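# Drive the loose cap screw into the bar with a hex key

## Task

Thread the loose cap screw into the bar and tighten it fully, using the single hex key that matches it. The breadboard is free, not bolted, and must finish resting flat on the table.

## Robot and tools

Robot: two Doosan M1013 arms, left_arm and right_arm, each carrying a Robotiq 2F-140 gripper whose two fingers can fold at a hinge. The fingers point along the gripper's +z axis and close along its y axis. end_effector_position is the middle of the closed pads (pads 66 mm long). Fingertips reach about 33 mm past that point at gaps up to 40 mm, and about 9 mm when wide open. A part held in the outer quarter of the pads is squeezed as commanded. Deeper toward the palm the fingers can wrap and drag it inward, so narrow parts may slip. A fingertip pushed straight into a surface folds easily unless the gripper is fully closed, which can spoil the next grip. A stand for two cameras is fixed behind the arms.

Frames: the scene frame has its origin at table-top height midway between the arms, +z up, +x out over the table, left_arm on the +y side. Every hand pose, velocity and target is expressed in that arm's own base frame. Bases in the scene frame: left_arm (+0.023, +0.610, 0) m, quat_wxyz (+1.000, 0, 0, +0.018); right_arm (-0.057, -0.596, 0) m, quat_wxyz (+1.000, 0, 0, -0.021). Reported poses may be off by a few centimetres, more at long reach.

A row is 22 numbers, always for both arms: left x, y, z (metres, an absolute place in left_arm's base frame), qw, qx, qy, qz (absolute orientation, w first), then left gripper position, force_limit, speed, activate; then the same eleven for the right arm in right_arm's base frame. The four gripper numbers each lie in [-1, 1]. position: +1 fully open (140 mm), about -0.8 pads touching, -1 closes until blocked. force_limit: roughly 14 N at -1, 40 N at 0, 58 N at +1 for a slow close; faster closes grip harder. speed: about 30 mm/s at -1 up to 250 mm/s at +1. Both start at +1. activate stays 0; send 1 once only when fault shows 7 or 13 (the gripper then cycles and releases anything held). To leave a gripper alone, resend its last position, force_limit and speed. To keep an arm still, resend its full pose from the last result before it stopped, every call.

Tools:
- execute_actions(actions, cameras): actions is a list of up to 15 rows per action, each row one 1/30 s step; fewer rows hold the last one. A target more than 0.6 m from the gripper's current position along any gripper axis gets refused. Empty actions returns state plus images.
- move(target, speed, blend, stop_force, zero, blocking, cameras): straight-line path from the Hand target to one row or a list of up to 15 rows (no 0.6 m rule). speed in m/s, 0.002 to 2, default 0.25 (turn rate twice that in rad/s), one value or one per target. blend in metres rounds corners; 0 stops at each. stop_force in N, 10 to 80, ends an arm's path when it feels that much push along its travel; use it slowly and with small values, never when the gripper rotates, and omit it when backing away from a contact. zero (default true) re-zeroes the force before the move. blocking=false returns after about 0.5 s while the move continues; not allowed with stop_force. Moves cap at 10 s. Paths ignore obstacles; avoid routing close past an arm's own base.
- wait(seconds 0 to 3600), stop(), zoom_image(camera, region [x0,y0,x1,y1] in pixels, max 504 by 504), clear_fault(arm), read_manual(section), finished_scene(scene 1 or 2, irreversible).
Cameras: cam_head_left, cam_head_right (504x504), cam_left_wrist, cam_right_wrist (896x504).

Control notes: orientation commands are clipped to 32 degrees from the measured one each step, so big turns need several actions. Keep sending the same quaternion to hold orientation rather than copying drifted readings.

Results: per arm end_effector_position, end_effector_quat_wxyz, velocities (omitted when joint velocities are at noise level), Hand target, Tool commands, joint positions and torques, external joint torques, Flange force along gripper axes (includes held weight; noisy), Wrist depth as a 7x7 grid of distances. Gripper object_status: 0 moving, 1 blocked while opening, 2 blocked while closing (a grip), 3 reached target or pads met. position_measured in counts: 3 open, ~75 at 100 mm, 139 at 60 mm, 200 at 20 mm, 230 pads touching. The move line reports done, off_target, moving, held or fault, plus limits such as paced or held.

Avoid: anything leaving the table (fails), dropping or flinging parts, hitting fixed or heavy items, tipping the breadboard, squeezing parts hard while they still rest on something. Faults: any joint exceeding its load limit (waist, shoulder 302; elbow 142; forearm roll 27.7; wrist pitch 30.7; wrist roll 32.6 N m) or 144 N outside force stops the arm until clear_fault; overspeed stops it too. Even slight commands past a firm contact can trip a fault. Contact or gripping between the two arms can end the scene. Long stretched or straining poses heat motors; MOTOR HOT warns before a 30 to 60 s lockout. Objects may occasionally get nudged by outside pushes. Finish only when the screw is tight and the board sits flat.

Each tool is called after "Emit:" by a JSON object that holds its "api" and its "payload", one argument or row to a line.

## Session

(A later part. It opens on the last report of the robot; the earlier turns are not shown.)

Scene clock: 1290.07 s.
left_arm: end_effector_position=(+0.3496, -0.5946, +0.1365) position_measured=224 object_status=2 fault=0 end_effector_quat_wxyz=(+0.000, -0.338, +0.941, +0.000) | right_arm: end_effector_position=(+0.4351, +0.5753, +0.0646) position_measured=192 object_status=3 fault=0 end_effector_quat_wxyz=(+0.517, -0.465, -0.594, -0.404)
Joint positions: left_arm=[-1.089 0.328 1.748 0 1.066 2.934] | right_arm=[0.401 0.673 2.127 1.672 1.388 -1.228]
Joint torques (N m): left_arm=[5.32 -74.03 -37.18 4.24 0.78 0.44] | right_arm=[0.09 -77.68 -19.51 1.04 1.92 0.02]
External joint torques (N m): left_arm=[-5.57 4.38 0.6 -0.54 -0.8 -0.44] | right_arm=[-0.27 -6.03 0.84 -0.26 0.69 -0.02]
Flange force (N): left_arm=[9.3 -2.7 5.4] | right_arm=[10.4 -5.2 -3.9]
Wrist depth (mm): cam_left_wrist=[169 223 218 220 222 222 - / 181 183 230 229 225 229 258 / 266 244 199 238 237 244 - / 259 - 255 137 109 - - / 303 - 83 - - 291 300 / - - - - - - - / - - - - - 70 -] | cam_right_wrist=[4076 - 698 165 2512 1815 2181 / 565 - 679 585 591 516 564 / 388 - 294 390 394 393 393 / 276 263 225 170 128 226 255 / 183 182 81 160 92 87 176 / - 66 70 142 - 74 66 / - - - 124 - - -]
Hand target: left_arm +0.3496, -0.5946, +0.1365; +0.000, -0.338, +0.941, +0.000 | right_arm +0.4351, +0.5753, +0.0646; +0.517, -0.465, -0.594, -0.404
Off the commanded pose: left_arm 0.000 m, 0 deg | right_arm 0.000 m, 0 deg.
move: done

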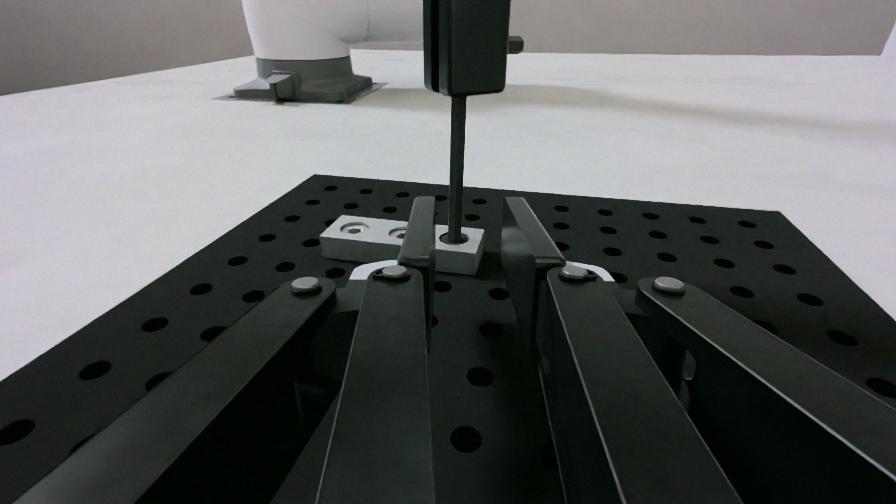

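Emit:
{"api": "move", "payload": {
  "target": [
    [0.3492,-0.5994,0.1362,0,-0.4266,-0.9045,0,-1,0.5,-1,0,0.4351,0.5753,0.0646,0.5170,-0.4645,-0.5942,-0.4041,-0.5,-1,-1,0]
  ],
  "speed": 0.3,
  "cameras": ["cam_right_wrist"]
}}

Emit:
{"api": "move", "payload": {
  "target": [
    [0.3458,-0.6000,0.1360,0,-0.8216,-0.57,0,-1,0.5,-1,0,0.4351,0.5753,0.0646,0.5170,-0.4645,-0.5942,-0.4041,-0.5,-1,-1,0]
  ],
  "speed": 0.3,
  "cameras": ["cam_right_wrist","cam_left_wrist"]
}}

Emit:
{"api": "zoom_image", "payload": {
  "camera": "cam_right_wrist",
  "region": [420, 180, 490, 250]
}}

Emit:
{"api": "zoom_image", "payload": {
  "camera": "cam_left_wrist",
  "region": [350, 130, 530, 260]
}}

Scene clock: 1297.03 s.
left_arm: end_effector_position=(+0.3491, -0.5995, +0.1362) position_measured=224 object_status=2 fault=0 end_effector_quat_wxyz=(+0.000, +0.427, +0.904, +0.000) | right_arm: end_effector_position=(+0.4351, +0.5753, +0.0646) position_measured=192 object_status=3 fault=0 end_effector_quat_wxyz=(+0.517, -0.465, -0.594, -0.404)
Joint positions: left_arm=[-1.093 0.334 1.74 0 1.068 4.501] | right_arm=[0.401 0.673 2.127 1.672 1.388 -1.228]
Joint torques (N m): left_arm=[7.4 -74.98 -38.28 4.08 0.12 0.41] | right_arm=[-0.24 -78.48 -19.12 1.04 1.97 0.05]
External joint torques (N m): left_arm=[-7.52 4.81 1.78 -0.34 -0.08 -0.41] | right_arm=[0.4 -5.2 0.6 -0.29 0.64 -0.05]
Flange force (N): left_arm=[-0.8 -11.7 5.6] | right_arm=[9.0 -4.4 -2.4]
Wrist depth (mm): cam_left_wrist=[246 - 222 218 219 240 236 / - 235 232 - 229 248 - / 274 246 246 234 241 240 - / 286 260 254 124 248 253 277 / 306 301 87 - - 263 289 / 321 - - - - - - / - - - - - 70 -] | cam_right_wrist=[2996 - 700 160 2302 - 2181 / 649 570 670 585 585 578 584 / 389 391 318 393 393 395 395 / 278 250 224 202 213 225 265 / 183 183 81 160 92 87 175 / - 66 70 142 - 74 66 / - - - 125 - - -]
Hand target: left_arm +0.3492, -0.5994, +0.1362; +0.000, +0.427, +0.904, +0.000 | right_arm +0.4351, +0.5753, +0.0646; +0.517, -0.465, -0.594, -0.404
Off the commanded pose: left_arm 0.000 m, 0 deg | right_arm 0.000 m, 0 deg.
move: done

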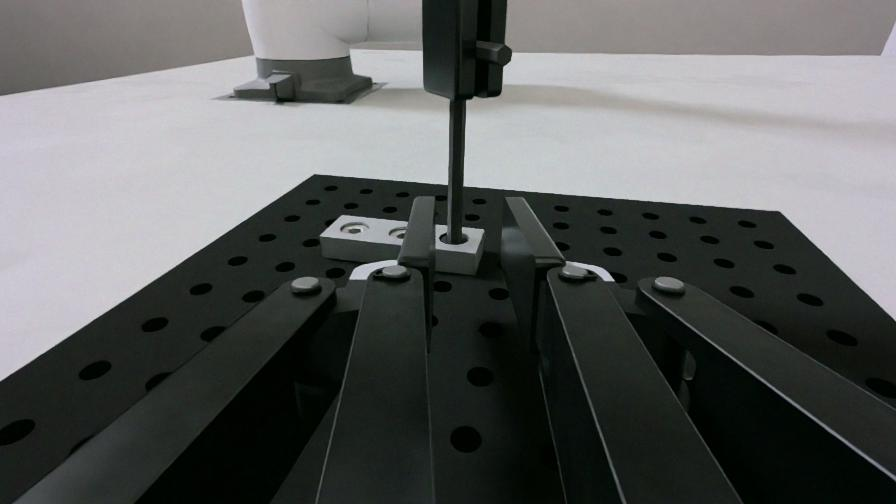

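Scene clock: 1299.17 s.
left_arm: end_effector_position=(+0.3457, -0.6001, +0.1360) position_measured=224 object_status=2 fault=0 end_effector_quat_wxyz=(+0.000, +0.822, +0.570, +0.000) | right_arm: end_effector_position=(+0.4351, +0.5753, +0.0646) position_measured=192 object_status=3 fault=0 end_effector_quat_wxyz=(+0.517, -0.465, -0.594, -0.404)
Joint positions: left_arm=[-1.098 0.332 1.743 0 1.067 5.543] | right_arm=[0.401 0.673 2.127 1.672 1.388 -1.228]
Joint torques (N m): left_arm=[3.88 -74.55 -37.8 3.71 0.43 0.43] | right_arm=[0.08 -78.42 -19.14 1.03 2.01 0.03]
External joint torques (N m): left_arm=[-3.59 4.37 1.25 0.08 -0.41 -0.43] | right_arm=[0.08 -5.25 0.48 -0.27 0.61 -0.04]
Flange force (N): left_arm=[-6.5 -1.2 5.3] | right_arm=[9.1 -4.1 -2.9]
Wrist depth (mm): cam_left_wrist=[- 248 - 219 218 - 219 / - 256 235 227 230 232 - / - 270 243 238 244 240 - / - 281 258 137 249 254 - / 303 - 83 - - 261 266 / - - - - - - 307 / - - - - - 70 -] | cam_right_wrist=[- 3032 691 161 2391 2391 2125 / 634 580 685 189 574 - 658 / 391 392 364 294 395 392 390 / 277 263 225 201 214 226 264 / 184 183 81 160 92 87 176 / - 66 70 142 - 74 66 / - - - 124 - - -]
Hand target: left_arm +0.3458, -0.6000, +0.1360; +0.000, +0.822, +0.570, +0.000 | right_arm +0.4351, +0.5753, +0.0646; +0.517, -0.465, -0.594, -0.404
Off the commanded pose: left_arm 0.000 m, 0 deg | right_arm 0.000 m, 0 deg.
move: done
Images, in order (width x height): cam_left_wrist 896x504, cam_right_wrist 896x504.

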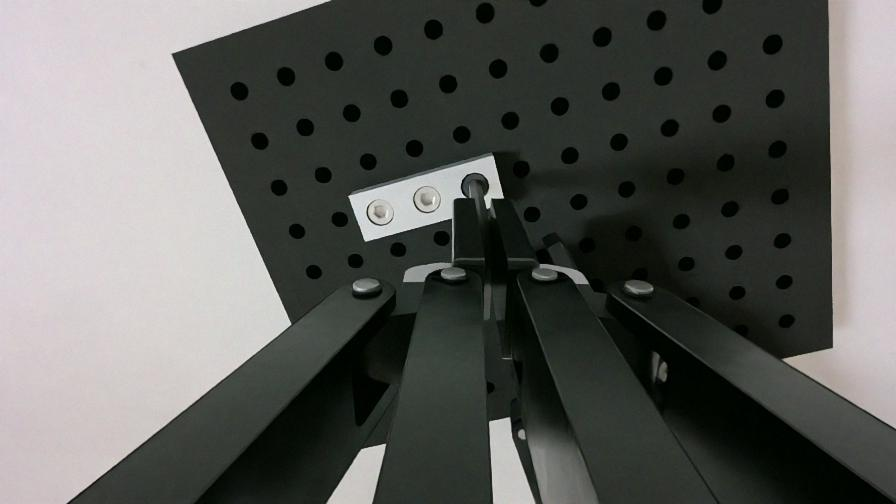

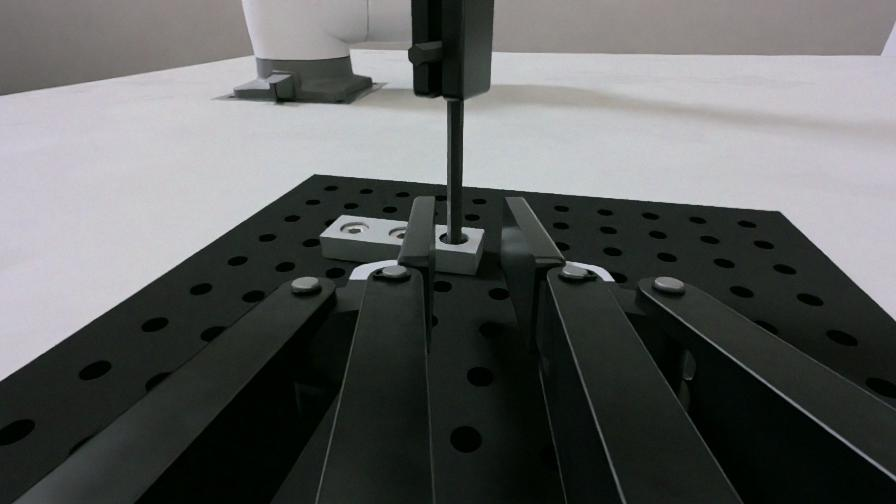

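Scaled by 7.200 from the camera's image (finer frame: 1280x720).

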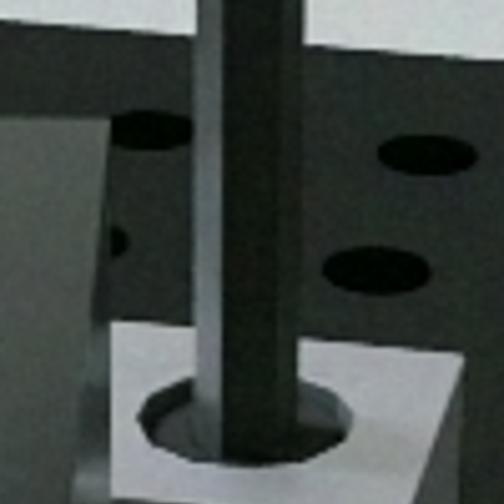

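Scaled by 2.800 from the camera's image (finer frame: 1280x720).

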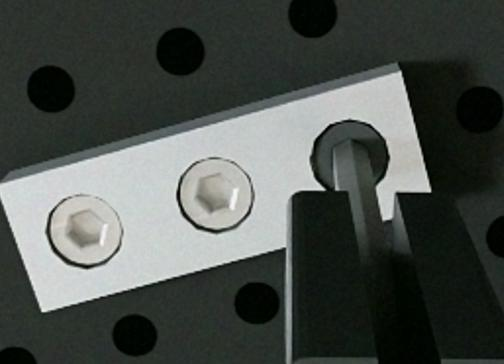

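Emit:
{"api": "move", "payload": {
  "target": [
    [0.3458,-0.6000,0.1442,0,-0.8216,-0.57,0,-1,0.5,-1,0,0.4351,0.5753,0.0646,0.5170,-0.4645,-0.5942,-0.4041,-0.5,-1,-1,0],
    [0.3502,-0.5980,0.1442,0,-0.1779,-0.984,0,-1,0.5,-1,0,0.4351,0.5753,0.0646,0.5170,-0.4645,-0.5942,-0.4041,-0.5,-1,-1,0],
    [0.3482,-0.5936,0.1442,0,0.57,-0.8216,0,-1,0.5,-1,0,0.4351,0.5753,0.0646,0.5170,-0.4645,-0.5942,-0.4041,-0.5,-1,-1,0],
    [0.3438,-0.5956,0.1442,0,0.984,-0.1779,0,-1,0.5,-1,0,0.4351,0.5753,0.0646,0.5170,-0.4645,-0.5942,-0.4041,-0.5,-1,-1,0],
    [0.3458,-0.6000,0.1442,0,0.8216,0.57,0,-1,0.5,-1,0,0.4351,0.5753,0.0646,0.5170,-0.4645,-0.5942,-0.4041,-0.5,-1,-1,0],
    [0.3502,-0.5980,0.1442,0,0.1779,0.984,0,-1,0.5,-1,0,0.4351,0.5753,0.0646,0.5170,-0.4645,-0.5942,-0.4041,-0.5,-1,-1,0],
    [0.3482,-0.5936,0.1442,0,-0.57,0.8216,0,-1,0.5,-1,0,0.4351,0.5753,0.0646,0.5170,-0.4645,-0.5942,-0.4041,-0.5,-1,-1,0],
    [0.3442,-0.5951,0.1442,0,-0.9753,0.2207,0,-1,0.5,-1,0,0.4351,0.5753,0.0646,0.5170,-0.4645,-0.5942,-0.4041,-0.5,-1,-1,0],
    [0.3455,-0.5955,0.1422,0,-0.9045,0.4266,0,-1,0.5,-1,0,0.4351,0.5753,0.0646,0.5170,-0.4645,-0.5942,-0.4041,-0.5,-1,-1,0]
  ],
  "speed": [0.06,1,1,1,1,1,1,1,0.3],
  "blend": [0,0.1,0.1,0.1,0.1,0.1,0.1,0,0]
}}

Emit:
{"api": "move", "payload": {
  "target": [
    [0.3455,-0.5955,0.1361,0,-0.9045,0.4266,0,-1,0.5,-1,0,0.4351,0.5753,0.0646,0.5170,-0.4645,-0.5942,-0.4041,-0.5,-1,-1,0]
  ],
  "speed": 0.015,
  "stop_force": 12
}}

Emit:
{"api": "move", "payload": {
  "target": [
    [0.3496,-0.5946,0.1357,0,-0.3379,0.9412,0,-1,0.5,-1,0,0.4351,0.5753,0.0646,0.5170,-0.4645,-0.5942,-0.4041,-0.5,-1,-1,0],
    [0.3492,-0.5994,0.1354,0,0.4266,0.9045,0,-1,0.5,-1,0,0.4351,0.5753,0.0646,0.5170,-0.4645,-0.5942,-0.4041,-0.5,-1,-1,0]
  ],
  "speed": 0.3,
  "blend": [0.03,0],
  "cameras": ["cam_right_wrist"]
}}

Emit:
{"api": "zoom_image", "payload": {
  "camera": "cam_right_wrist",
  "region": [420, 180, 490, 250]
}}

Scene clock: 1318.17 s.
left_arm: end_effector_position=(+0.3455, -0.5955, +0.1422) position_measured=224 object_status=2 fault=0 end_effector_quat_wxyz=(+0.000, +0.904, -0.427, +0.000) | right_arm: end_effector_position=(+0.4351, +0.5753, +0.0646) position_measured=192 object_status=3 fault=0 end_effector_quat_wxyz=(+0.517, -0.465, -0.594, -0.404)
Joint positions: left_arm=[-1.095 0.322 1.745 0 1.075 -4.926] | right_arm=[0.401 0.673 2.127 1.672 1.388 -1.228]
Joint torques (N m): left_arm=[4.11 -73.85 -38.06 3.77 0.34 0.45] | right_arm=[-0.23 -78.31 -19.27 1 1.98 -0.01]
External joint torques (N m): left_arm=[-4.05 4.59 1.34 0.01 -0.4 -0.45] | right_arm=[0.29 -5.68 0.35 -0.23 0.63 0.01]
Flange force (N): left_arm=[2.3 7.0 5.5] | right_arm=[9.9 -4.2 -2.6]
Wrist depth (mm): cam_left_wrist=[250 228 227 223 220 227 244 / 269 - 239 237 234 235 236 / - 281 253 242 248 246 243 / 293 - - 119 124 260 - / - 310 87 - - 296 - / - - - - - - - / - - - - - 70 -] | cam_right_wrist=[- 3070 693 163 - 2324 2260 / 649 625 663 598 646 668 - / 393 360 318 396 394 395 390 / 275 238 225 170 214 226 264 / 183 183 81 160 92 87 176 / - 66 70 143 - 74 66 / - - - 124 - - -]
Hand target: left_arm +0.3455, -0.5955, +0.1422; +0.000, +0.904, -0.427, +0.000 | right_arm +0.4351, +0.5753, +0.0646; +0.517, -0.465, -0.594, -0.404
Off the commanded pose: left_arm 0.000 m, 0 deg | right_arm 0.000 m, 0 deg.
move: done

Scene clock: 1319.23 s.
left_arm: end_effector_position=(+0.3455, -0.5955, +0.1361) position_measured=224 object_status=2 fault=0 end_effector_quat_wxyz=(+0.000, +0.904, -0.427, +0.000) | right_arm: end_effector_position=(+0.4351, +0.5753, +0.0646) position_measured=192 object_status=3 fault=0 end_effector_quat_wxyz=(+0.517, -0.465, -0.594, -0.404)
Joint positions: left_arm=[-1.095 0.326 1.751 0 1.064 -4.926] | right_arm=[0.401 0.673 2.127 1.672 1.388 -1.228]
Joint torques (N m): left_arm=[4.47 -74.01 -37.6 3.81 0.46 0.43] | right_arm=[-0.42 -78.45 -19.19 1.03 1.99 0.06]
External joint torques (N m): left_arm=[-3.96 4.36 1.04 -0.04 -0.51 -0.43] | right_arm=[0.33 -5.04 0.64 -0.26 0.62 -0.06]
Flange force (N): left_arm=[2.5 6.9 5.3] | right_arm=[8.7 -4.4 -2.4]
Wrist depth (mm): cam_left_wrist=[227 224 221 219 215 215 - / - 233 233 231 228 230 230 / 274 250 243 237 244 242 263 / 283 - 256 124 250 259 - / 299 306 87 - - 291 - / - - - - - - - / - - - - - 70 -] | cam_right_wrist=[3502 - 695 167 2763 2107 2590 / 661 - 651 188 663 665 - / 387 394 317 293 364 393 395 / 277 225 217 201 214 226 265 / 183 183 81 160 92 87 176 / - 66 70 142 - 74 66 / - - - 124 - - -]
Hand target: left_arm +0.3455, -0.5955, +0.1361; +0.000, +0.904, -0.427, +0.000 | right_arm +0.4351, +0.5753, +0.0646; +0.517, -0.465, -0.594, -0.404
Off the commanded pose: left_arm 0.000 m, 0 deg | right_arm 0.000 m, 0 deg.
move: done

Scene clock: 1324.87 s.
left_arm: end_effector_position=(+0.3491, -0.5995, +0.1354) position_measured=224 object_status=2 fault=0 end_effector_quat_wxyz=(+0.000, +0.427, +0.904, +0.000) | right_arm: end_effector_position=(+0.4351, +0.5753, +0.0646) position_measured=192 object_status=3 fault=0 end_effector_quat_wxyz=(+0.517, -0.465, -0.594, -0.404)
Joint positions: left_arm=[-1.093 0.334 1.741 0 1.066 -1.782] | right_arm=[0.401 0.673 2.127 1.672 1.388 -1.228]
Joint torques (N m): left_arm=[6.28 -66.88 -47.84 7.1 -8.25 1.26] | right_arm=[-0.56 -78.42 -19.14 1.12 2 0]
External joint torques (N m): left_arm=[-6.13 -3.46 11.29 -3.34 8.29 -1.26] | right_arm=[0.72 -5.42 0.39 -0.36 0.61 0]
Flange force (N): left_arm=[24.9 -6.7 -6.5] | right_arm=[9.6 -4.2 -2.0]
Wrist depth (mm): cam_left_wrist=[- 242 223 217 217 240 - / - - 233 226 - - 258 / - 246 245 231 - 234 261 / 288 258 256 137 123 - - / 305 298 88 - - - - / - - - - - - - / - - - - - 71 -] | cam_right_wrist=[3406 2732 702 163 2260 2220 2200 / 569 617 667 175 672 - 599 / 387 385 363 395 392 396 393 / 278 263 225 170 135 227 256 / 216 175 81 160 92 87 175 / - 66 70 142 - 74 66 / - - - 124 - - -]
Hand target: left_arm +0.3492, -0.5994, +0.1354; +0.000, +0.427, +0.904, +0.000 | right_arm +0.4351, +0.5753, +0.0646; +0.517, -0.465, -0.594, -0.404
Off the commanded pose: left_arm 0.000 m, 0 deg | right_arm 0.000 m, 0 deg.
move: done

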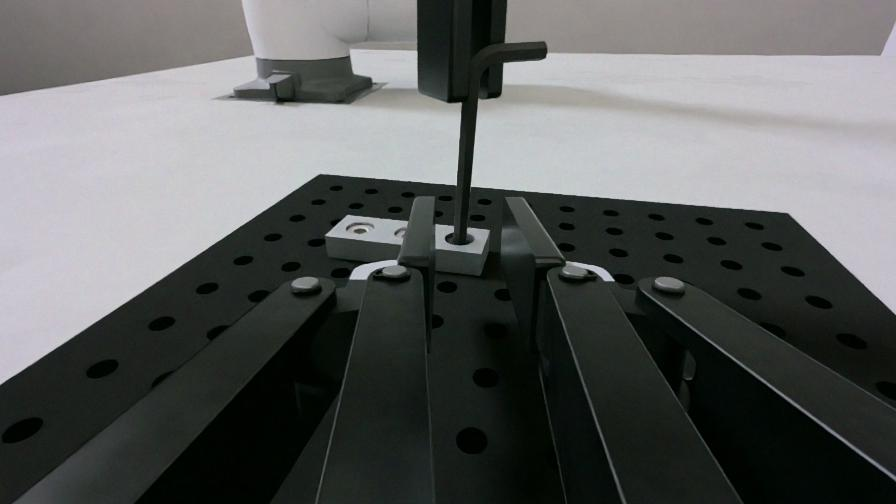

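Scaled by 7.200 from the camera's image (finer frame: 1280x720).

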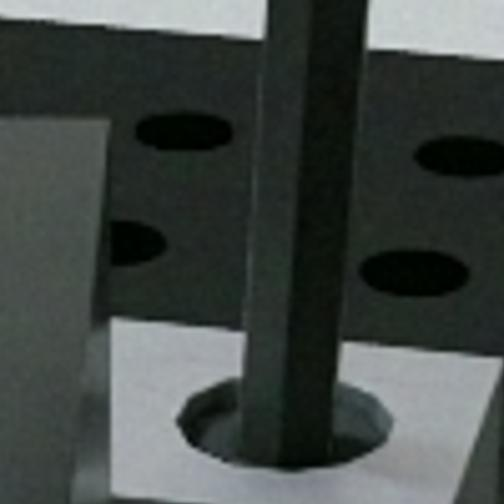

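Emit:
{"api": "move", "payload": {
  "target": [
    [0.3492,-0.5994,0.1354,0,0.4266,0.9045,0,-1,0.5,-1,0,0.4361,0.5753,0.083,0.5170,-0.4645,-0.5942,-0.4041,-0.4,-1,-1,0],
    [0.3492,-0.5994,0.1354,0,0.4266,0.9045,0,-1,0.5,-1,0,0.4264,0.6141,0.079,0.5170,-0.4645,-0.5942,-0.4041,-0.4,-1,-1,0]
  ],
  "speed": 0.06,
  "cameras": ["cam_right_wrist","cam_left_wrist"]
}}

Emit:
{"api": "zoom_image", "payload": {
  "camera": "cam_right_wrist",
  "region": [380, 60, 560, 300]
}}

Scene clock: 1341.47 s.
left_arm: end_effector_position=(+0.3492, -0.5994, +0.1354) position_measured=224 object_status=2 fault=0 end_effector_quat_wxyz=(+0.000, +0.427, +0.904, +0.000) | right_arm: end_effector_position=(+0.4264, +0.6141, +0.0790) position_measured=179 object_status=3 fault=0 end_effector_quat_wxyz=(+0.517, -0.465, -0.594, -0.404)
Joint positions: left_arm=[-1.093 0.334 1.741 0 1.066 -1.782] | right_arm=[0.468 0.655 2.108 1.728 1.359 -1.193]
Joint torques (N m): left_arm=[8.71 -67.25 -47.76 7.66 -8.15 1.27] | right_arm=[0.27 -78.14 -20.67 1.06 1.94 -0.03]
External joint torques (N m): left_arm=[-8.89 -2.98 11.24 -3.92 8.19 -1.26] | right_arm=[-0.73 -5.64 0.4 -0.27 0.64 0.03]
Flange force (N): left_arm=[25.0 -10.8 -6.0] | right_arm=[9.3 -4.1 -4.7]
Wrist depth (mm): cam_left_wrist=[- - 225 222 221 - 239 / - 243 233 229 - 253 248 / - 245 241 234 - - 264 / - - - 138 112 252 274 / 303 297 88 - - 93 - / - - - - - - - / - - - - - 71 -] | cam_right_wrist=[- 2302 654 127 - 2346 2220 / 606 702 693 135 - - 683 / 419 417 425 369 435 435 408 / 300 300 251 226 154 309 312 / 245 81 86 178 - 87 199 / - 66 69 160 - 74 67 / - 68 - 136 - - -]
Hand target: left_arm +0.3492, -0.5994, +0.1354; +0.000, +0.427, +0.904, +0.000 | right_arm +0.4264, +0.6141, +0.0790; +0.517, -0.465, -0.594, -0.404
Off the commanded pose: left_arm 0.000 m, 0 deg | right_arm 0.000 m, 0 deg.
move: done
Images, in order (width x height): cam_left_wrist 896x504, cam_right_wrist 896x504.

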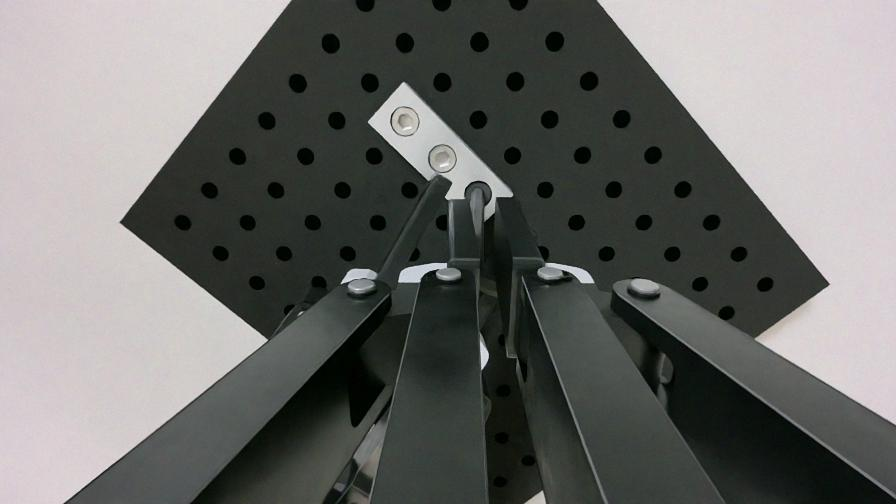

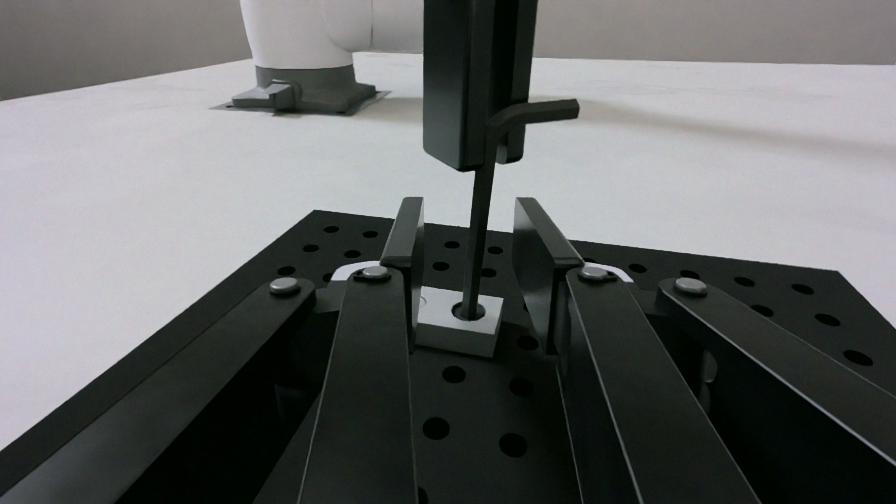

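Scaled by 2.100 from the camera's image (finer frame: 1280x720).

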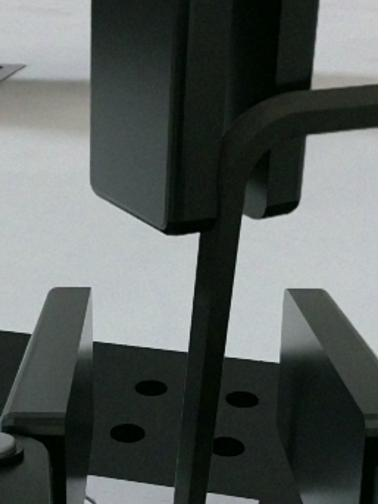

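Emit:
{"api": "move", "payload": {
  "target": [
    [0.3492,-0.5994,0.1354,0,0.4266,0.9045,0,-1,0.5,-1,0,0.4264,0.6141,0.079,0.5170,-0.4645,-0.5942,-0.4041,-1,-1,-1,0]
  ]
}}

Emit:
{"api": "move", "payload": {
  "target": [
    [0.3492,-0.5994,0.1354,0,0.4266,0.9045,0,-0.45,0.5,-1,0,0.4264,0.6141,0.079,0.5170,-0.4645,-0.5942,-0.4041,-1,-1,-1,0]
  ]
}}

Emit:
{"api": "move", "payload": {
  "target": [
    [0.3492,-0.5994,0.185,0,0.4266,0.9045,0,-0.45,0.5,-1,0,0.4264,0.6141,0.079,0.5170,-0.4645,-0.5942,-0.4041,-1,-1,-1,0]
  ],
  "speed": 0.1,
  "cameras": ["cam_left_wrist","cam_right_wrist"]
}}

Emit:
{"api": "zoom_image", "payload": {
  "camera": "cam_left_wrist",
  "region": [400, 150, 560, 330]
}}

Emit:
{"api": "zoom_image", "payload": {
  "camera": "cam_right_wrist",
  "region": [380, 60, 600, 300]
}}

Scene clock: 1348.47 s.
left_arm: end_effector_position=(+0.3492, -0.5994, +0.1354) position_measured=224 object_status=2 fault=0 end_effector_quat_wxyz=(+0.000, +0.427, +0.904, +0.000) | right_arm: end_effector_position=(+0.4265, +0.6141, +0.0790) position_measured=220 object_status=2 fault=0 end_effector_quat_wxyz=(+0.517, -0.465, -0.594, -0.404)
Joint positions: left_arm=[-1.093 0.334 1.741 0 1.066 -1.782] | right_arm=[0.468 0.655 2.108 1.728 1.359 -1.193]
Joint torques (N m): left_arm=[10.36 -64.89 -47.32 8.38 -8.75 1.24] | right_arm=[4.67 -80.85 -20.45 0.16 4.2 -0.26]
External joint torques (N m): left_arm=[-10.11 -5.46 10.79 -4.62 8.79 -1.24] | right_arm=[-5.09 -2.82 0.05 0.63 -1.63 0.26]
Flange force (N): left_arm=[27.6 -12.1 -9.4] | right_arm=[4.5 0.0 -7.7]
Wrist depth (mm): cam_left_wrist=[- 248 222 - - 240 - / 260 237 230 231 232 - - / - 247 244 237 241 - - / - 259 257 137 119 252 275 / 305 - 88 - - - 292 / 321 - - - - - 304 / - - - - - 70 -] | cam_right_wrist=[- - 660 127 - 2200 2220 / 611 629 695 134 569 - 558 / 421 426 399 149 435 408 445 / 302 302 252 122 256 311 315 / 235 215 - 81 92 81 200 / 193 - - 66 - 73 164 / - - 67 - - 71 -]
Hand target: left_arm +0.3492, -0.5994, +0.1354; +0.000, +0.427, +0.904, +0.000 | right_arm +0.4264, +0.6141, +0.0790; +0.517, -0.465, -0.594, -0.404
Off the commanded pose: left_arm 0.000 m, 0 deg | right_arm 0.000 m, 0 deg.
move: done

Scene clock: 1349.57 s.
left_arm: end_effector_position=(+0.3493, -0.5994, +0.1354) position_measured=186 object_status=0 fault=0 end_effector_quat_wxyz=(+0.000, +0.427, +0.904, +0.000) | right_arm: end_effector_position=(+0.4264, +0.6141, +0.0790) position_measured=220 object_status=2 fault=0 end_effector_quat_wxyz=(+0.517, -0.465, -0.594, -0.404)
Joint positions: left_arm=[-1.093 0.334 1.741 0 1.066 -1.782] | right_arm=[0.468 0.655 2.108 1.728 1.359 -1.193]
Joint torques (N m): left_arm=[8.28 -75.52 -46.45 5.8 -4.41 0.58] | right_arm=[-0.37 -81.75 -19.1 -0.11 4.52 -0.31]
External joint torques (N m): left_arm=[-8.43 5.31 9.99 -2.06 4.45 -0.58] | right_arm=[0.13 -2.63 -1.38 0.89 -1.93 0.31]
Flange force (N): left_arm=[12.6 -11.1 5.8] | right_arm=[5.6 0.7 2.4]
Wrist depth (mm): cam_left_wrist=[- 245 223 221 219 241 241 / - 252 232 229 226 - 250 / 274 246 243 234 - - 253 / 293 257 255 186 114 - - / 308 - 83 196 - 93 - / - - - 278 - - - / - - - 299 - - 67] | cam_right_wrist=[3032 3502 651 126 2281 - - / 612 - 672 132 596 753 756 / 424 424 406 374 439 393 446 / 304 290 254 122 257 313 315 / 237 216 - 81 92 81 200 / 194 - - 66 - 73 164 / - - 67 - - 71 -]
Hand target: left_arm +0.3492, -0.5994, +0.1354; +0.000, +0.427, +0.904, +0.000 | right_arm +0.4264, +0.6141, +0.0790; +0.517, -0.465, -0.594, -0.404
Off the commanded pose: left_arm 0.000 m, 0 deg | right_arm 0.000 m, 0 deg.
move: done

Scene clock: 1350.37 s.
left_arm: end_effector_position=(+0.3492, -0.5994, +0.1850) position_measured=186 object_status=3 fault=0 end_effector_quat_wxyz=(+0.000, +0.427, +0.904, +0.000) | right_arm: end_effector_position=(+0.4264, +0.6141, +0.0790) position_measured=221 object_status=2 fault=0 end_effector_quat_wxyz=(+0.517, -0.465, -0.594, -0.404)
Joint positions: left_arm=[-1.093 0.298 1.692 0 1.151 -1.782] | right_arm=[0.468 0.655 2.108 1.728 1.359 -1.193]
Joint torques (N m): left_arm=[4.31 -73.01 -39.3 3.82 0.43 0.43] | right_arm=[1.34 -77.14 -18.62 -0.22 2.11 0.15]
External joint torques (N m): left_arm=[-3.92 4.66 1.31 0.09 -0.39 -0.43] | right_arm=[-1.33 -6.74 -1.7 0.97 0.47 -0.15]
Flange force (N): left_arm=[-2.7 -6.8 5.2] | right_arm=[10.6 -1.6 -3.0]
Wrist depth (mm): cam_left_wrist=[292 - 273 - - - 279 / 303 - 280 280 - 293 298 / 326 303 294 256 293 314 308 / 353 334 311 237 134 - - / 347 - 83 248 - 93 339 / - - - 348 - - - / - - - - - - 67] | cam_right_wrist=[3188 2590 674 721 2220 2162 2414 / 683 628 679 623 653 760 667 / 423 455 429 432 435 440 - / 302 305 253 122 242 311 314 / 235 214 - 81 92 86 200 / 194 - - 65 - 76 164 / - - - - - 70 -]
Hand target: left_arm +0.3492, -0.5994, +0.1850; +0.000, +0.427, +0.904, +0.000 | right_arm +0.4264, +0.6141, +0.0790; +0.517, -0.465, -0.594, -0.404
Off the commanded pose: left_arm 0.000 m, 0 deg | right_arm 0.000 m, 0 deg.
move: done

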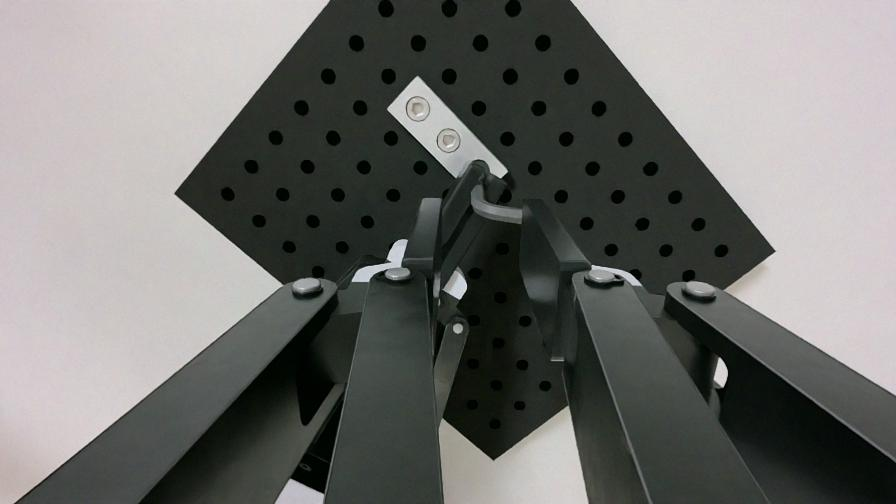

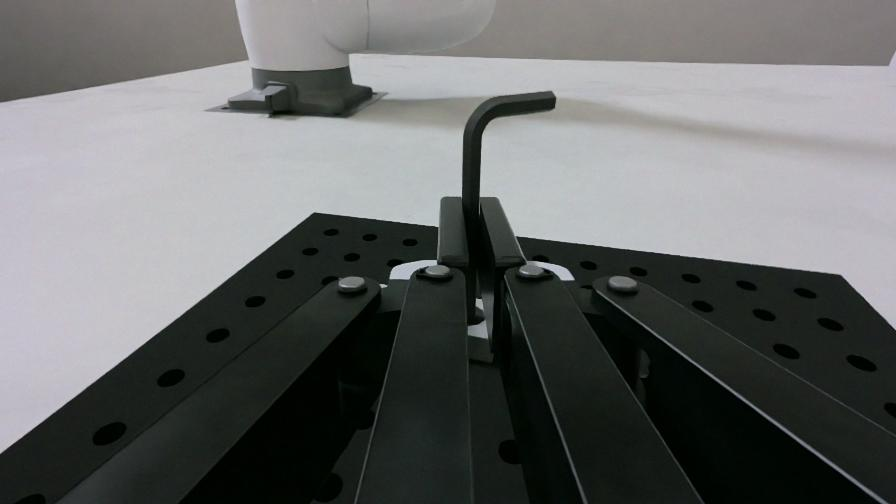

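Scaled by 2.800 from the camera's image (finer frame: 1280x720).

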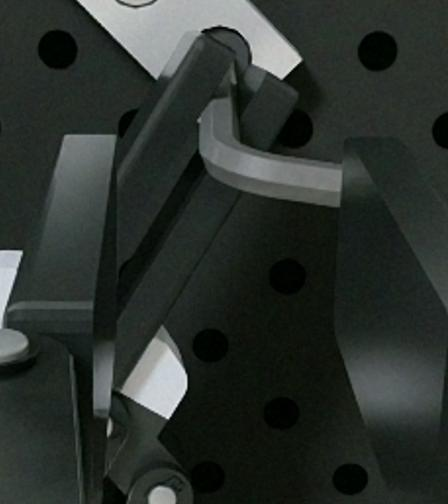

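Scaled by 2.100 from the camera's image (finer frame: 1280x720).

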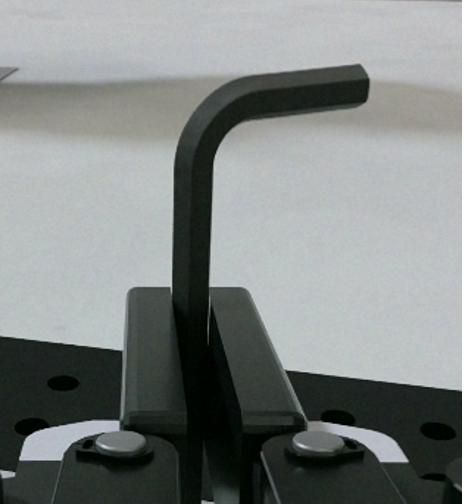

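Emit:
{"api": "move", "payload": {
  "target": [
    [0.3566,-0.5955,0.170,0,-0.2334,0.9724,0,-0.45,1,1,0,0.4264,0.6141,0.079,0.5170,-0.4645,-0.5942,-0.4041,-1,-1,-1,0]
  ],
  "speed": 0.3,
  "cameras": ["cam_left_wrist","cam_right_wrist"]
}}

Emit:
{"api": "zoom_image", "payload": {
  "camera": "cam_left_wrist",
  "region": [400, 150, 560, 330]
}}

Scene clock: 1365.67 s.
left_arm: end_effector_position=(+0.3568, -0.5954, +0.1700) position_measured=186 object_status=3 fault=0 end_effector_quat_wxyz=(+0.000, -0.234, +0.972, +0.000) | right_arm: end_effector_position=(+0.4264, +0.6141, +0.0790) position_measured=221 object_status=2 fault=0 end_effector_quat_wxyz=(+0.517, -0.465, -0.594, -0.404)
Joint positions: left_arm=[-1.081 0.309 1.706 0 1.126 -3.123] | right_arm=[0.468 0.655 2.108 1.728 1.359 -1.193]
Joint torques (N m): left_arm=[4.28 -73.39 -38.83 3.73 0.42 0.41] | right_arm=[1.04 -77.25 -18.44 -0.16 2.1 0.08]
External joint torques (N m): left_arm=[-4.18 4.35 1.11 0.11 -0.43 -0.41] | right_arm=[-1.04 -6.62 -1.83 0.91 0.48 -0.09]
Flange force (N): left_arm=[6.4 -4.0 4.9] | right_arm=[10.5 -1.3 -2.5]
Wrist depth (mm): cam_left_wrist=[177 186 202 249 250 - - / 184 191 201 259 263 - - / 201 206 211 216 - 302 304 / 324 294 295 124 114 316 314 / - - 83 - - 93 - / - - - - - - - / - - - - - - 67] | cam_right_wrist=[2891 2391 667 143 2260 2220 2144 / 689 629 656 639 784 695 - / 421 425 429 431 410 479 432 / 302 305 253 122 256 256 312 / 236 215 - 81 92 86 201 / 193 - - 66 - 76 164 / - - - - - 70 -]
Hand target: left_arm +0.3566, -0.5955, +0.1700; +0.000, -0.233, +0.972, +0.000 | right_arm +0.4264, +0.6141, +0.0790; +0.517, -0.465, -0.594, -0.404
Off the commanded pose: left_arm 0.000 m, 0 deg | right_arm 0.000 m, 0 deg.
move: done

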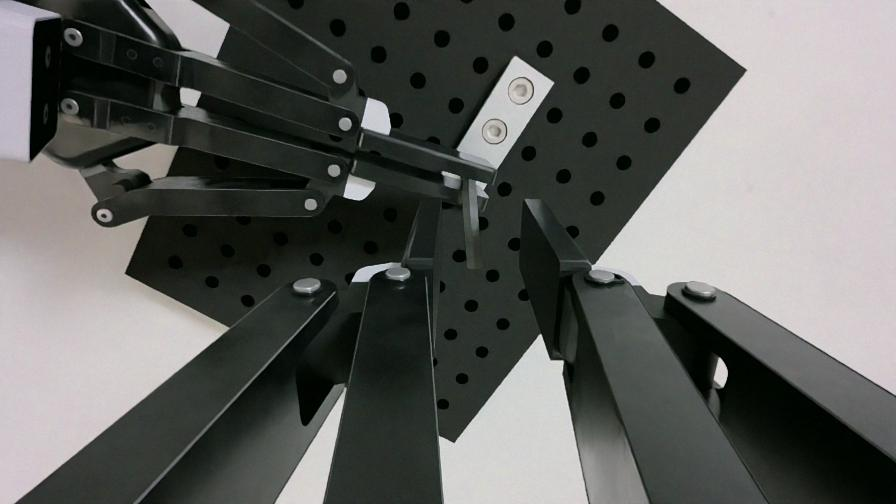

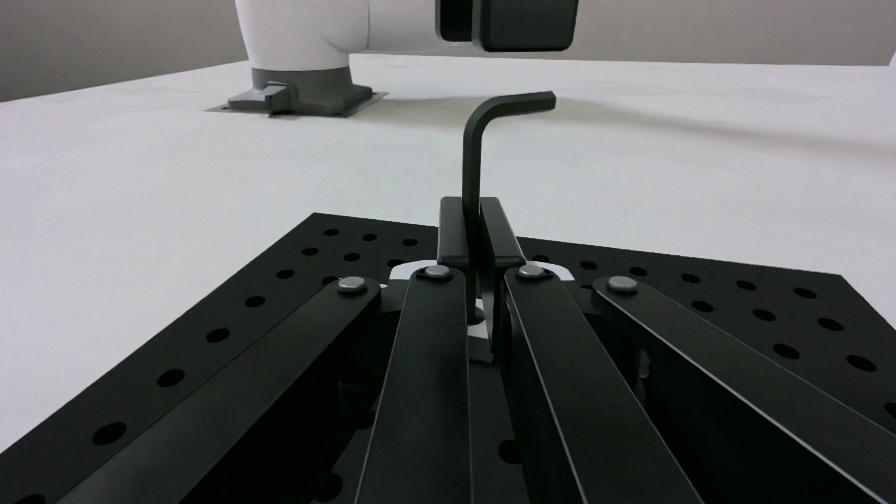

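Scaled by 2.800 from the camera's image (finer frame: 1280x720).

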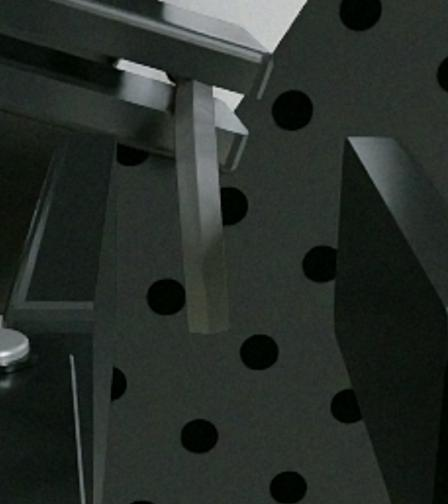

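Emit:
{"api": "move", "payload": {
  "target": [
    [0.3582,-0.5977,0.160,0,-0.2756,0.9613,0,-0.45,1,1,0,0.4264,0.6141,0.079,0.5170,-0.4645,-0.5942,-0.4041,-1,-1,-1,0],
    [0.3582,-0.5977,0.140,0,-0.2756,0.9613,0,-0.45,1,1,0,0.4264,0.6141,0.079,0.5170,-0.4645,-0.5942,-0.4041,-1,-1,-1,0]
  ],
  "speed": 0.05,
  "cameras": ["cam_left_wrist","cam_right_wrist"]
}}

Emit:
{"api": "zoom_image", "payload": {
  "camera": "cam_left_wrist",
  "region": [400, 150, 560, 330]
}}

Emit:
{"api": "zoom_image", "payload": {
  "camera": "cam_right_wrist",
  "region": [380, 60, 600, 300]
}}

Scene clock: 1379.93 s.
left_arm: end_effector_position=(+0.3582, -0.5977, +0.1400) position_measured=186 object_status=3 fault=0 end_effector_quat_wxyz=(+0.000, -0.276, +0.961, +0.000) | right_arm: end_effector_position=(+0.4264, +0.6141, +0.0790) position_measured=221 object_status=2 fault=0 end_effector_quat_wxyz=(+0.517, -0.465, -0.594, -0.404)
Joint positions: left_arm=[-1.08 0.335 1.73 0 1.076 -3.21] | right_arm=[0.468 0.655 2.108 1.728 1.359 -1.193]
Joint torques (N m): left_arm=[4.43 -75.04 -37.87 3.66 0.41 0.44] | right_arm=[1.18 -77.72 -18.49 -0.18 2.12 0.07]
External joint torques (N m): left_arm=[-4.68 4.47 1.09 0.07 -0.42 -0.44] | right_arm=[-1.39 -5.65 -1.72 0.94 0.45 -0.07]
Flange force (N): left_arm=[7.4 -3.5 5.2] | right_arm=[8.8 -0.7 -2.6]
Wrist depth (mm): cam_left_wrist=[153 159 165 223 223 - 245 / 159 168 171 231 228 233 261 / 172 178 180 186 244 269 270 / 287 261 259 158 114 286 284 / 307 - 83 83 - 93 300 / - - - - - - - / - - - - - - 67] | cam_right_wrist=[3188 2674 667 139 119 2414 2125 / 687 - 674 144 128 756 658 / 454 390 432 398 404 437 442 / 287 305 252 121 255 311 313 / 236 215 - 81 92 86 201 / 193 - - 66 - 76 164 / - - - - - 70 -]
Hand target: left_arm +0.3582, -0.5977, +0.1400; +0.000, -0.276, +0.961, +0.000 | right_arm +0.4264, +0.6141, +0.0790; +0.517, -0.465, -0.594, -0.404
Off the commanded pose: left_arm 0.000 m, 0 deg | right_arm 0.000 m, 0 deg.
move: done

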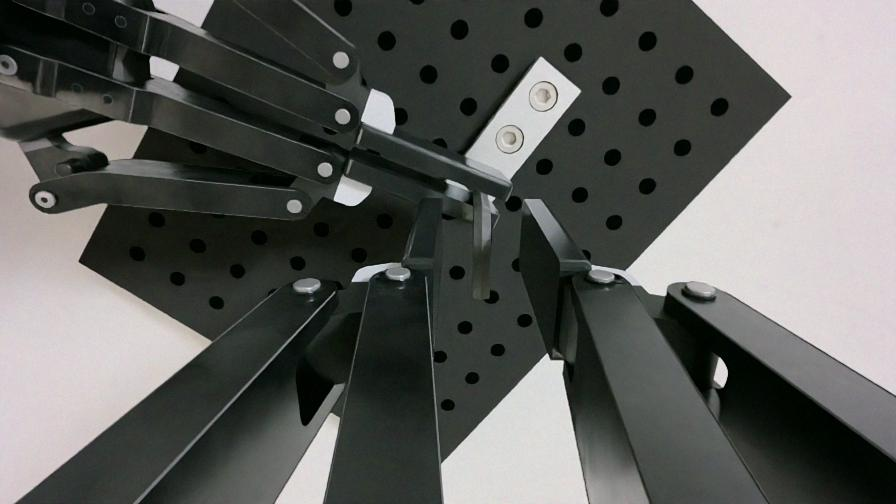

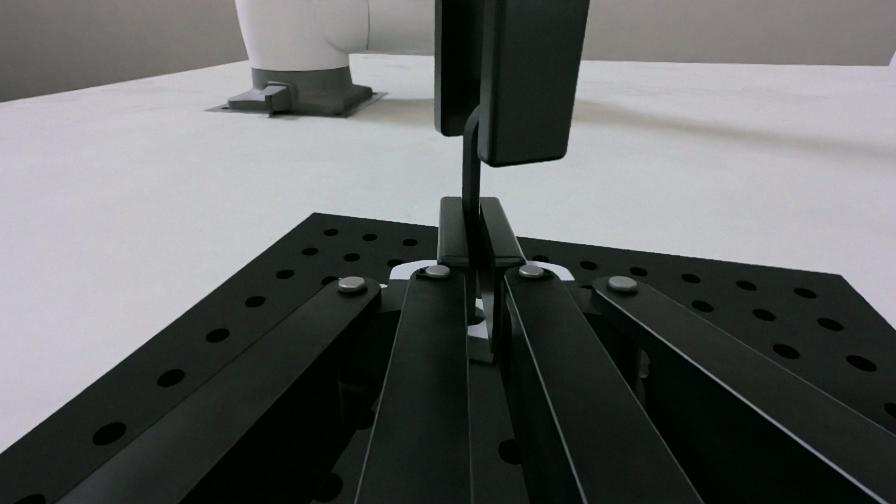

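Scaled by 2.800 from the camera's image (finer frame: 1280x720).

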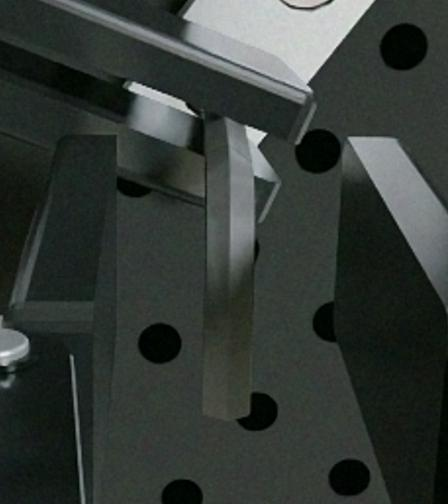

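Scaled by 2.100 from the camera's image (finer frame: 1280x720).

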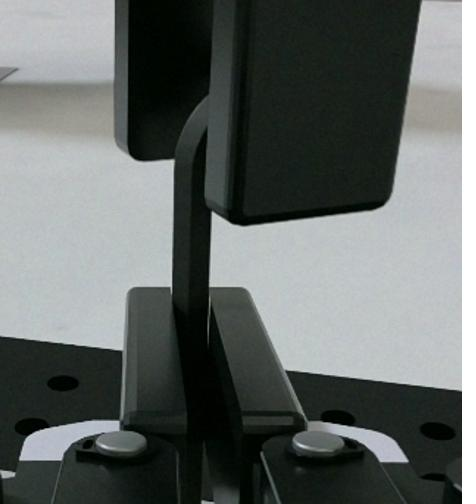

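Emit:
{"api": "move", "payload": {
  "target": [
    [0.3582,-0.5977,0.140,0,-0.2756,0.9613,0,-1,1,0,0,0.4264,0.6141,0.079,0.5170,-0.4645,-0.5942,-0.4041,-1,-1,-1,0]
  ]
}}

Emit:
{"api": "move", "payload": {
  "target": [
    [0.3582,-0.5977,0.140,0,-0.2756,0.9613,0,-1,1,0,0,0.4264,0.6141,0.079,0.5170,-0.4645,-0.5942,-0.4041,-0.5,-1,-1,0],
    [0.3582,-0.5977,0.140,0,-0.2756,0.9613,0,-1,1,0,0,0.4361,0.5753,0.075,0.5170,-0.4645,-0.5942,-0.4041,-0.5,-1,-1,0]
  ],
  "speed": 0.08,
  "cameras": ["cam_left_wrist","cam_right_wrist"]
}}

Emit:
{"api": "zoom_image", "payload": {
  "camera": "cam_right_wrist",
  "region": [380, 60, 560, 270]
}}

Scene clock: 1389.00 s.
left_arm: end_effector_position=(+0.3582, -0.5977, +0.1400) position_measured=225 object_status=2 fault=0 end_effector_quat_wxyz=(+0.000, -0.276, +0.961, +0.000) | right_arm: end_effector_position=(+0.4264, +0.6141, +0.0790) position_measured=221 object_status=2 fault=0 end_effector_quat_wxyz=(+0.517, -0.465, -0.594, -0.404)
Joint positions: left_arm=[-1.08 0.335 1.73 0 1.076 -3.21] | right_arm=[0.468 0.655 2.108 1.728 1.359 -1.193]
Joint torques (N m): left_arm=[3.77 -72.5 -36.22 3.44 0.21 0.47] | right_arm=[-1.27 -79.7 -20.32 0.84 2.77 0.1]
External joint torques (N m): left_arm=[-3.65 1.87 -0.53 0.29 -0.22 -0.47] | right_arm=[1.3 -4.29 0.06 -0.09 -0.18 -0.11]
Flange force (N): left_arm=[6.0 -3.2 1.3] | right_arm=[7.5 -3.5 0.2]
Wrist depth (mm): cam_left_wrist=[153 160 164 224 228 225 - / 161 168 172 230 231 242 252 / 171 179 180 186 - 266 276 / - 262 259 137 119 285 281 / - 275 83 - 94 - 308 / - - - - - - 314 / - - - - - 70 -] | cam_right_wrist=[- 2858 670 126 2240 2240 2181 / 639 625 672 137 636 749 631 / 421 421 429 402 437 441 401 / 301 304 254 116 255 330 312 / 236 215 - 81 92 86 199 / 194 - - 66 - 76 164 / - - - - - 70 -]
Hand target: left_arm +0.3582, -0.5977, +0.1400; +0.000, -0.276, +0.961, +0.000 | right_arm +0.4264, +0.6141, +0.0790; +0.517, -0.465, -0.594, -0.404
Off the commanded pose: left_arm 0.000 m, 0 deg | right_arm 0.000 m, 0 deg.
move: done

Scene clock: 1390.67 s.
left_arm: end_effector_position=(+0.3582, -0.5977, +0.1400) position_measured=225 object_status=2 fault=0 end_effector_quat_wxyz=(+0.000, -0.276, +0.961, +0.000) | right_arm: end_effector_position=(+0.4361, +0.5753, +0.0751) position_measured=192 object_status=3 fault=0 end_effector_quat_wxyz=(+0.517, -0.465, -0.594, -0.404)
Joint positions: left_arm=[-1.08 0.335 1.73 0 1.076 -3.21] | right_arm=[0.4 0.655 2.127 1.668 1.386 -1.209]
Joint torques (N m): left_arm=[4.39 -74.81 -38.88 3.57 -0.32 0.44] | right_arm=[-0.14 -77.43 -20 1.24 1.96 -0.07]
External joint torques (N m): left_arm=[-4.06 4.13 2.13 0.18 0.31 -0.44] | right_arm=[-0.3 -4.83 0.62 -0.4 0.62 0.07]
Flange force (N): left_arm=[6.5 -1.3 4.7] | right_arm=[8.4 -4.0 -3.7]
Wrist depth (mm): cam_left_wrist=[- 165 223 224 223 227 - / 170 181 235 232 229 233 257 / 180 186 193 243 - 252 272 / 286 266 261 124 124 279 282 / - - 87 - 94 - 299 / - - - - - - - / - - - - - 70 -] | cam_right_wrist=[- - 693 165 2220 2260 - / 661 672 706 184 633 641 623 / 419 422 425 392 395 422 422 / 300 300 247 169 234 248 269 / 233 192 81 176 95 87 192 / - 66 70 150 - 74 66 / - - - 132 - - -]
Hand target: left_arm +0.3582, -0.5977, +0.1400; +0.000, -0.276, +0.961, +0.000 | right_arm +0.4361, +0.5753, +0.0750; +0.517, -0.465, -0.594, -0.404
Off the commanded pose: left_arm 0.000 m, 0 deg | right_arm 0.000 m, 0 deg.
move: done

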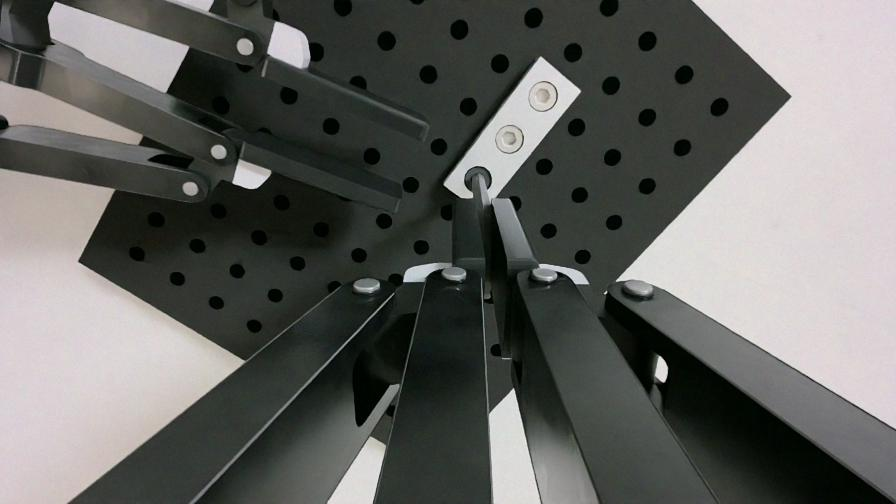

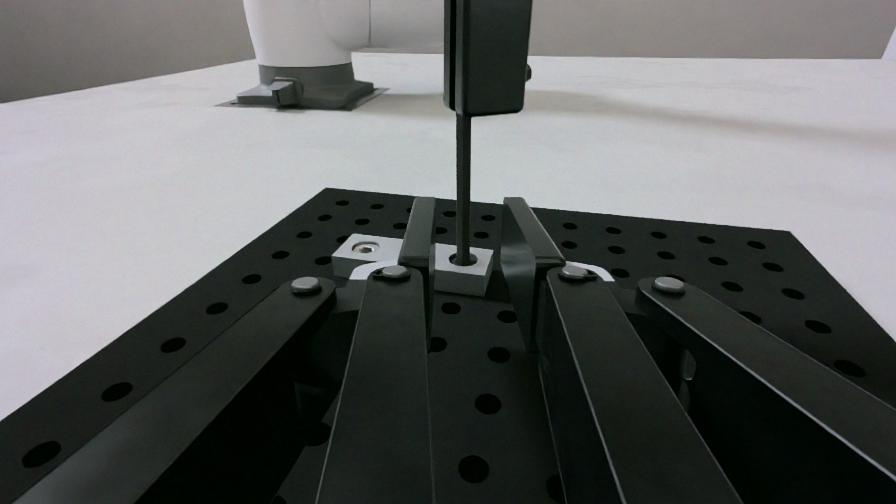

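Scaled by 2.400 from the camera's image (finer frame: 1280x720).

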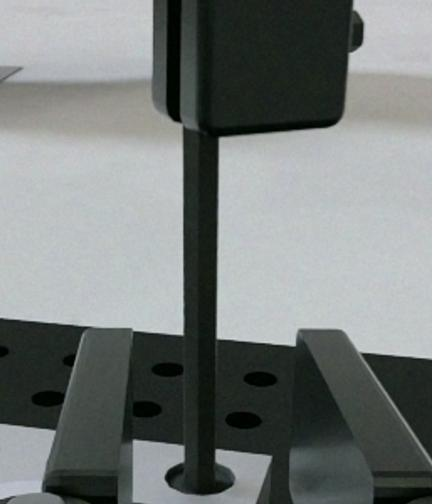

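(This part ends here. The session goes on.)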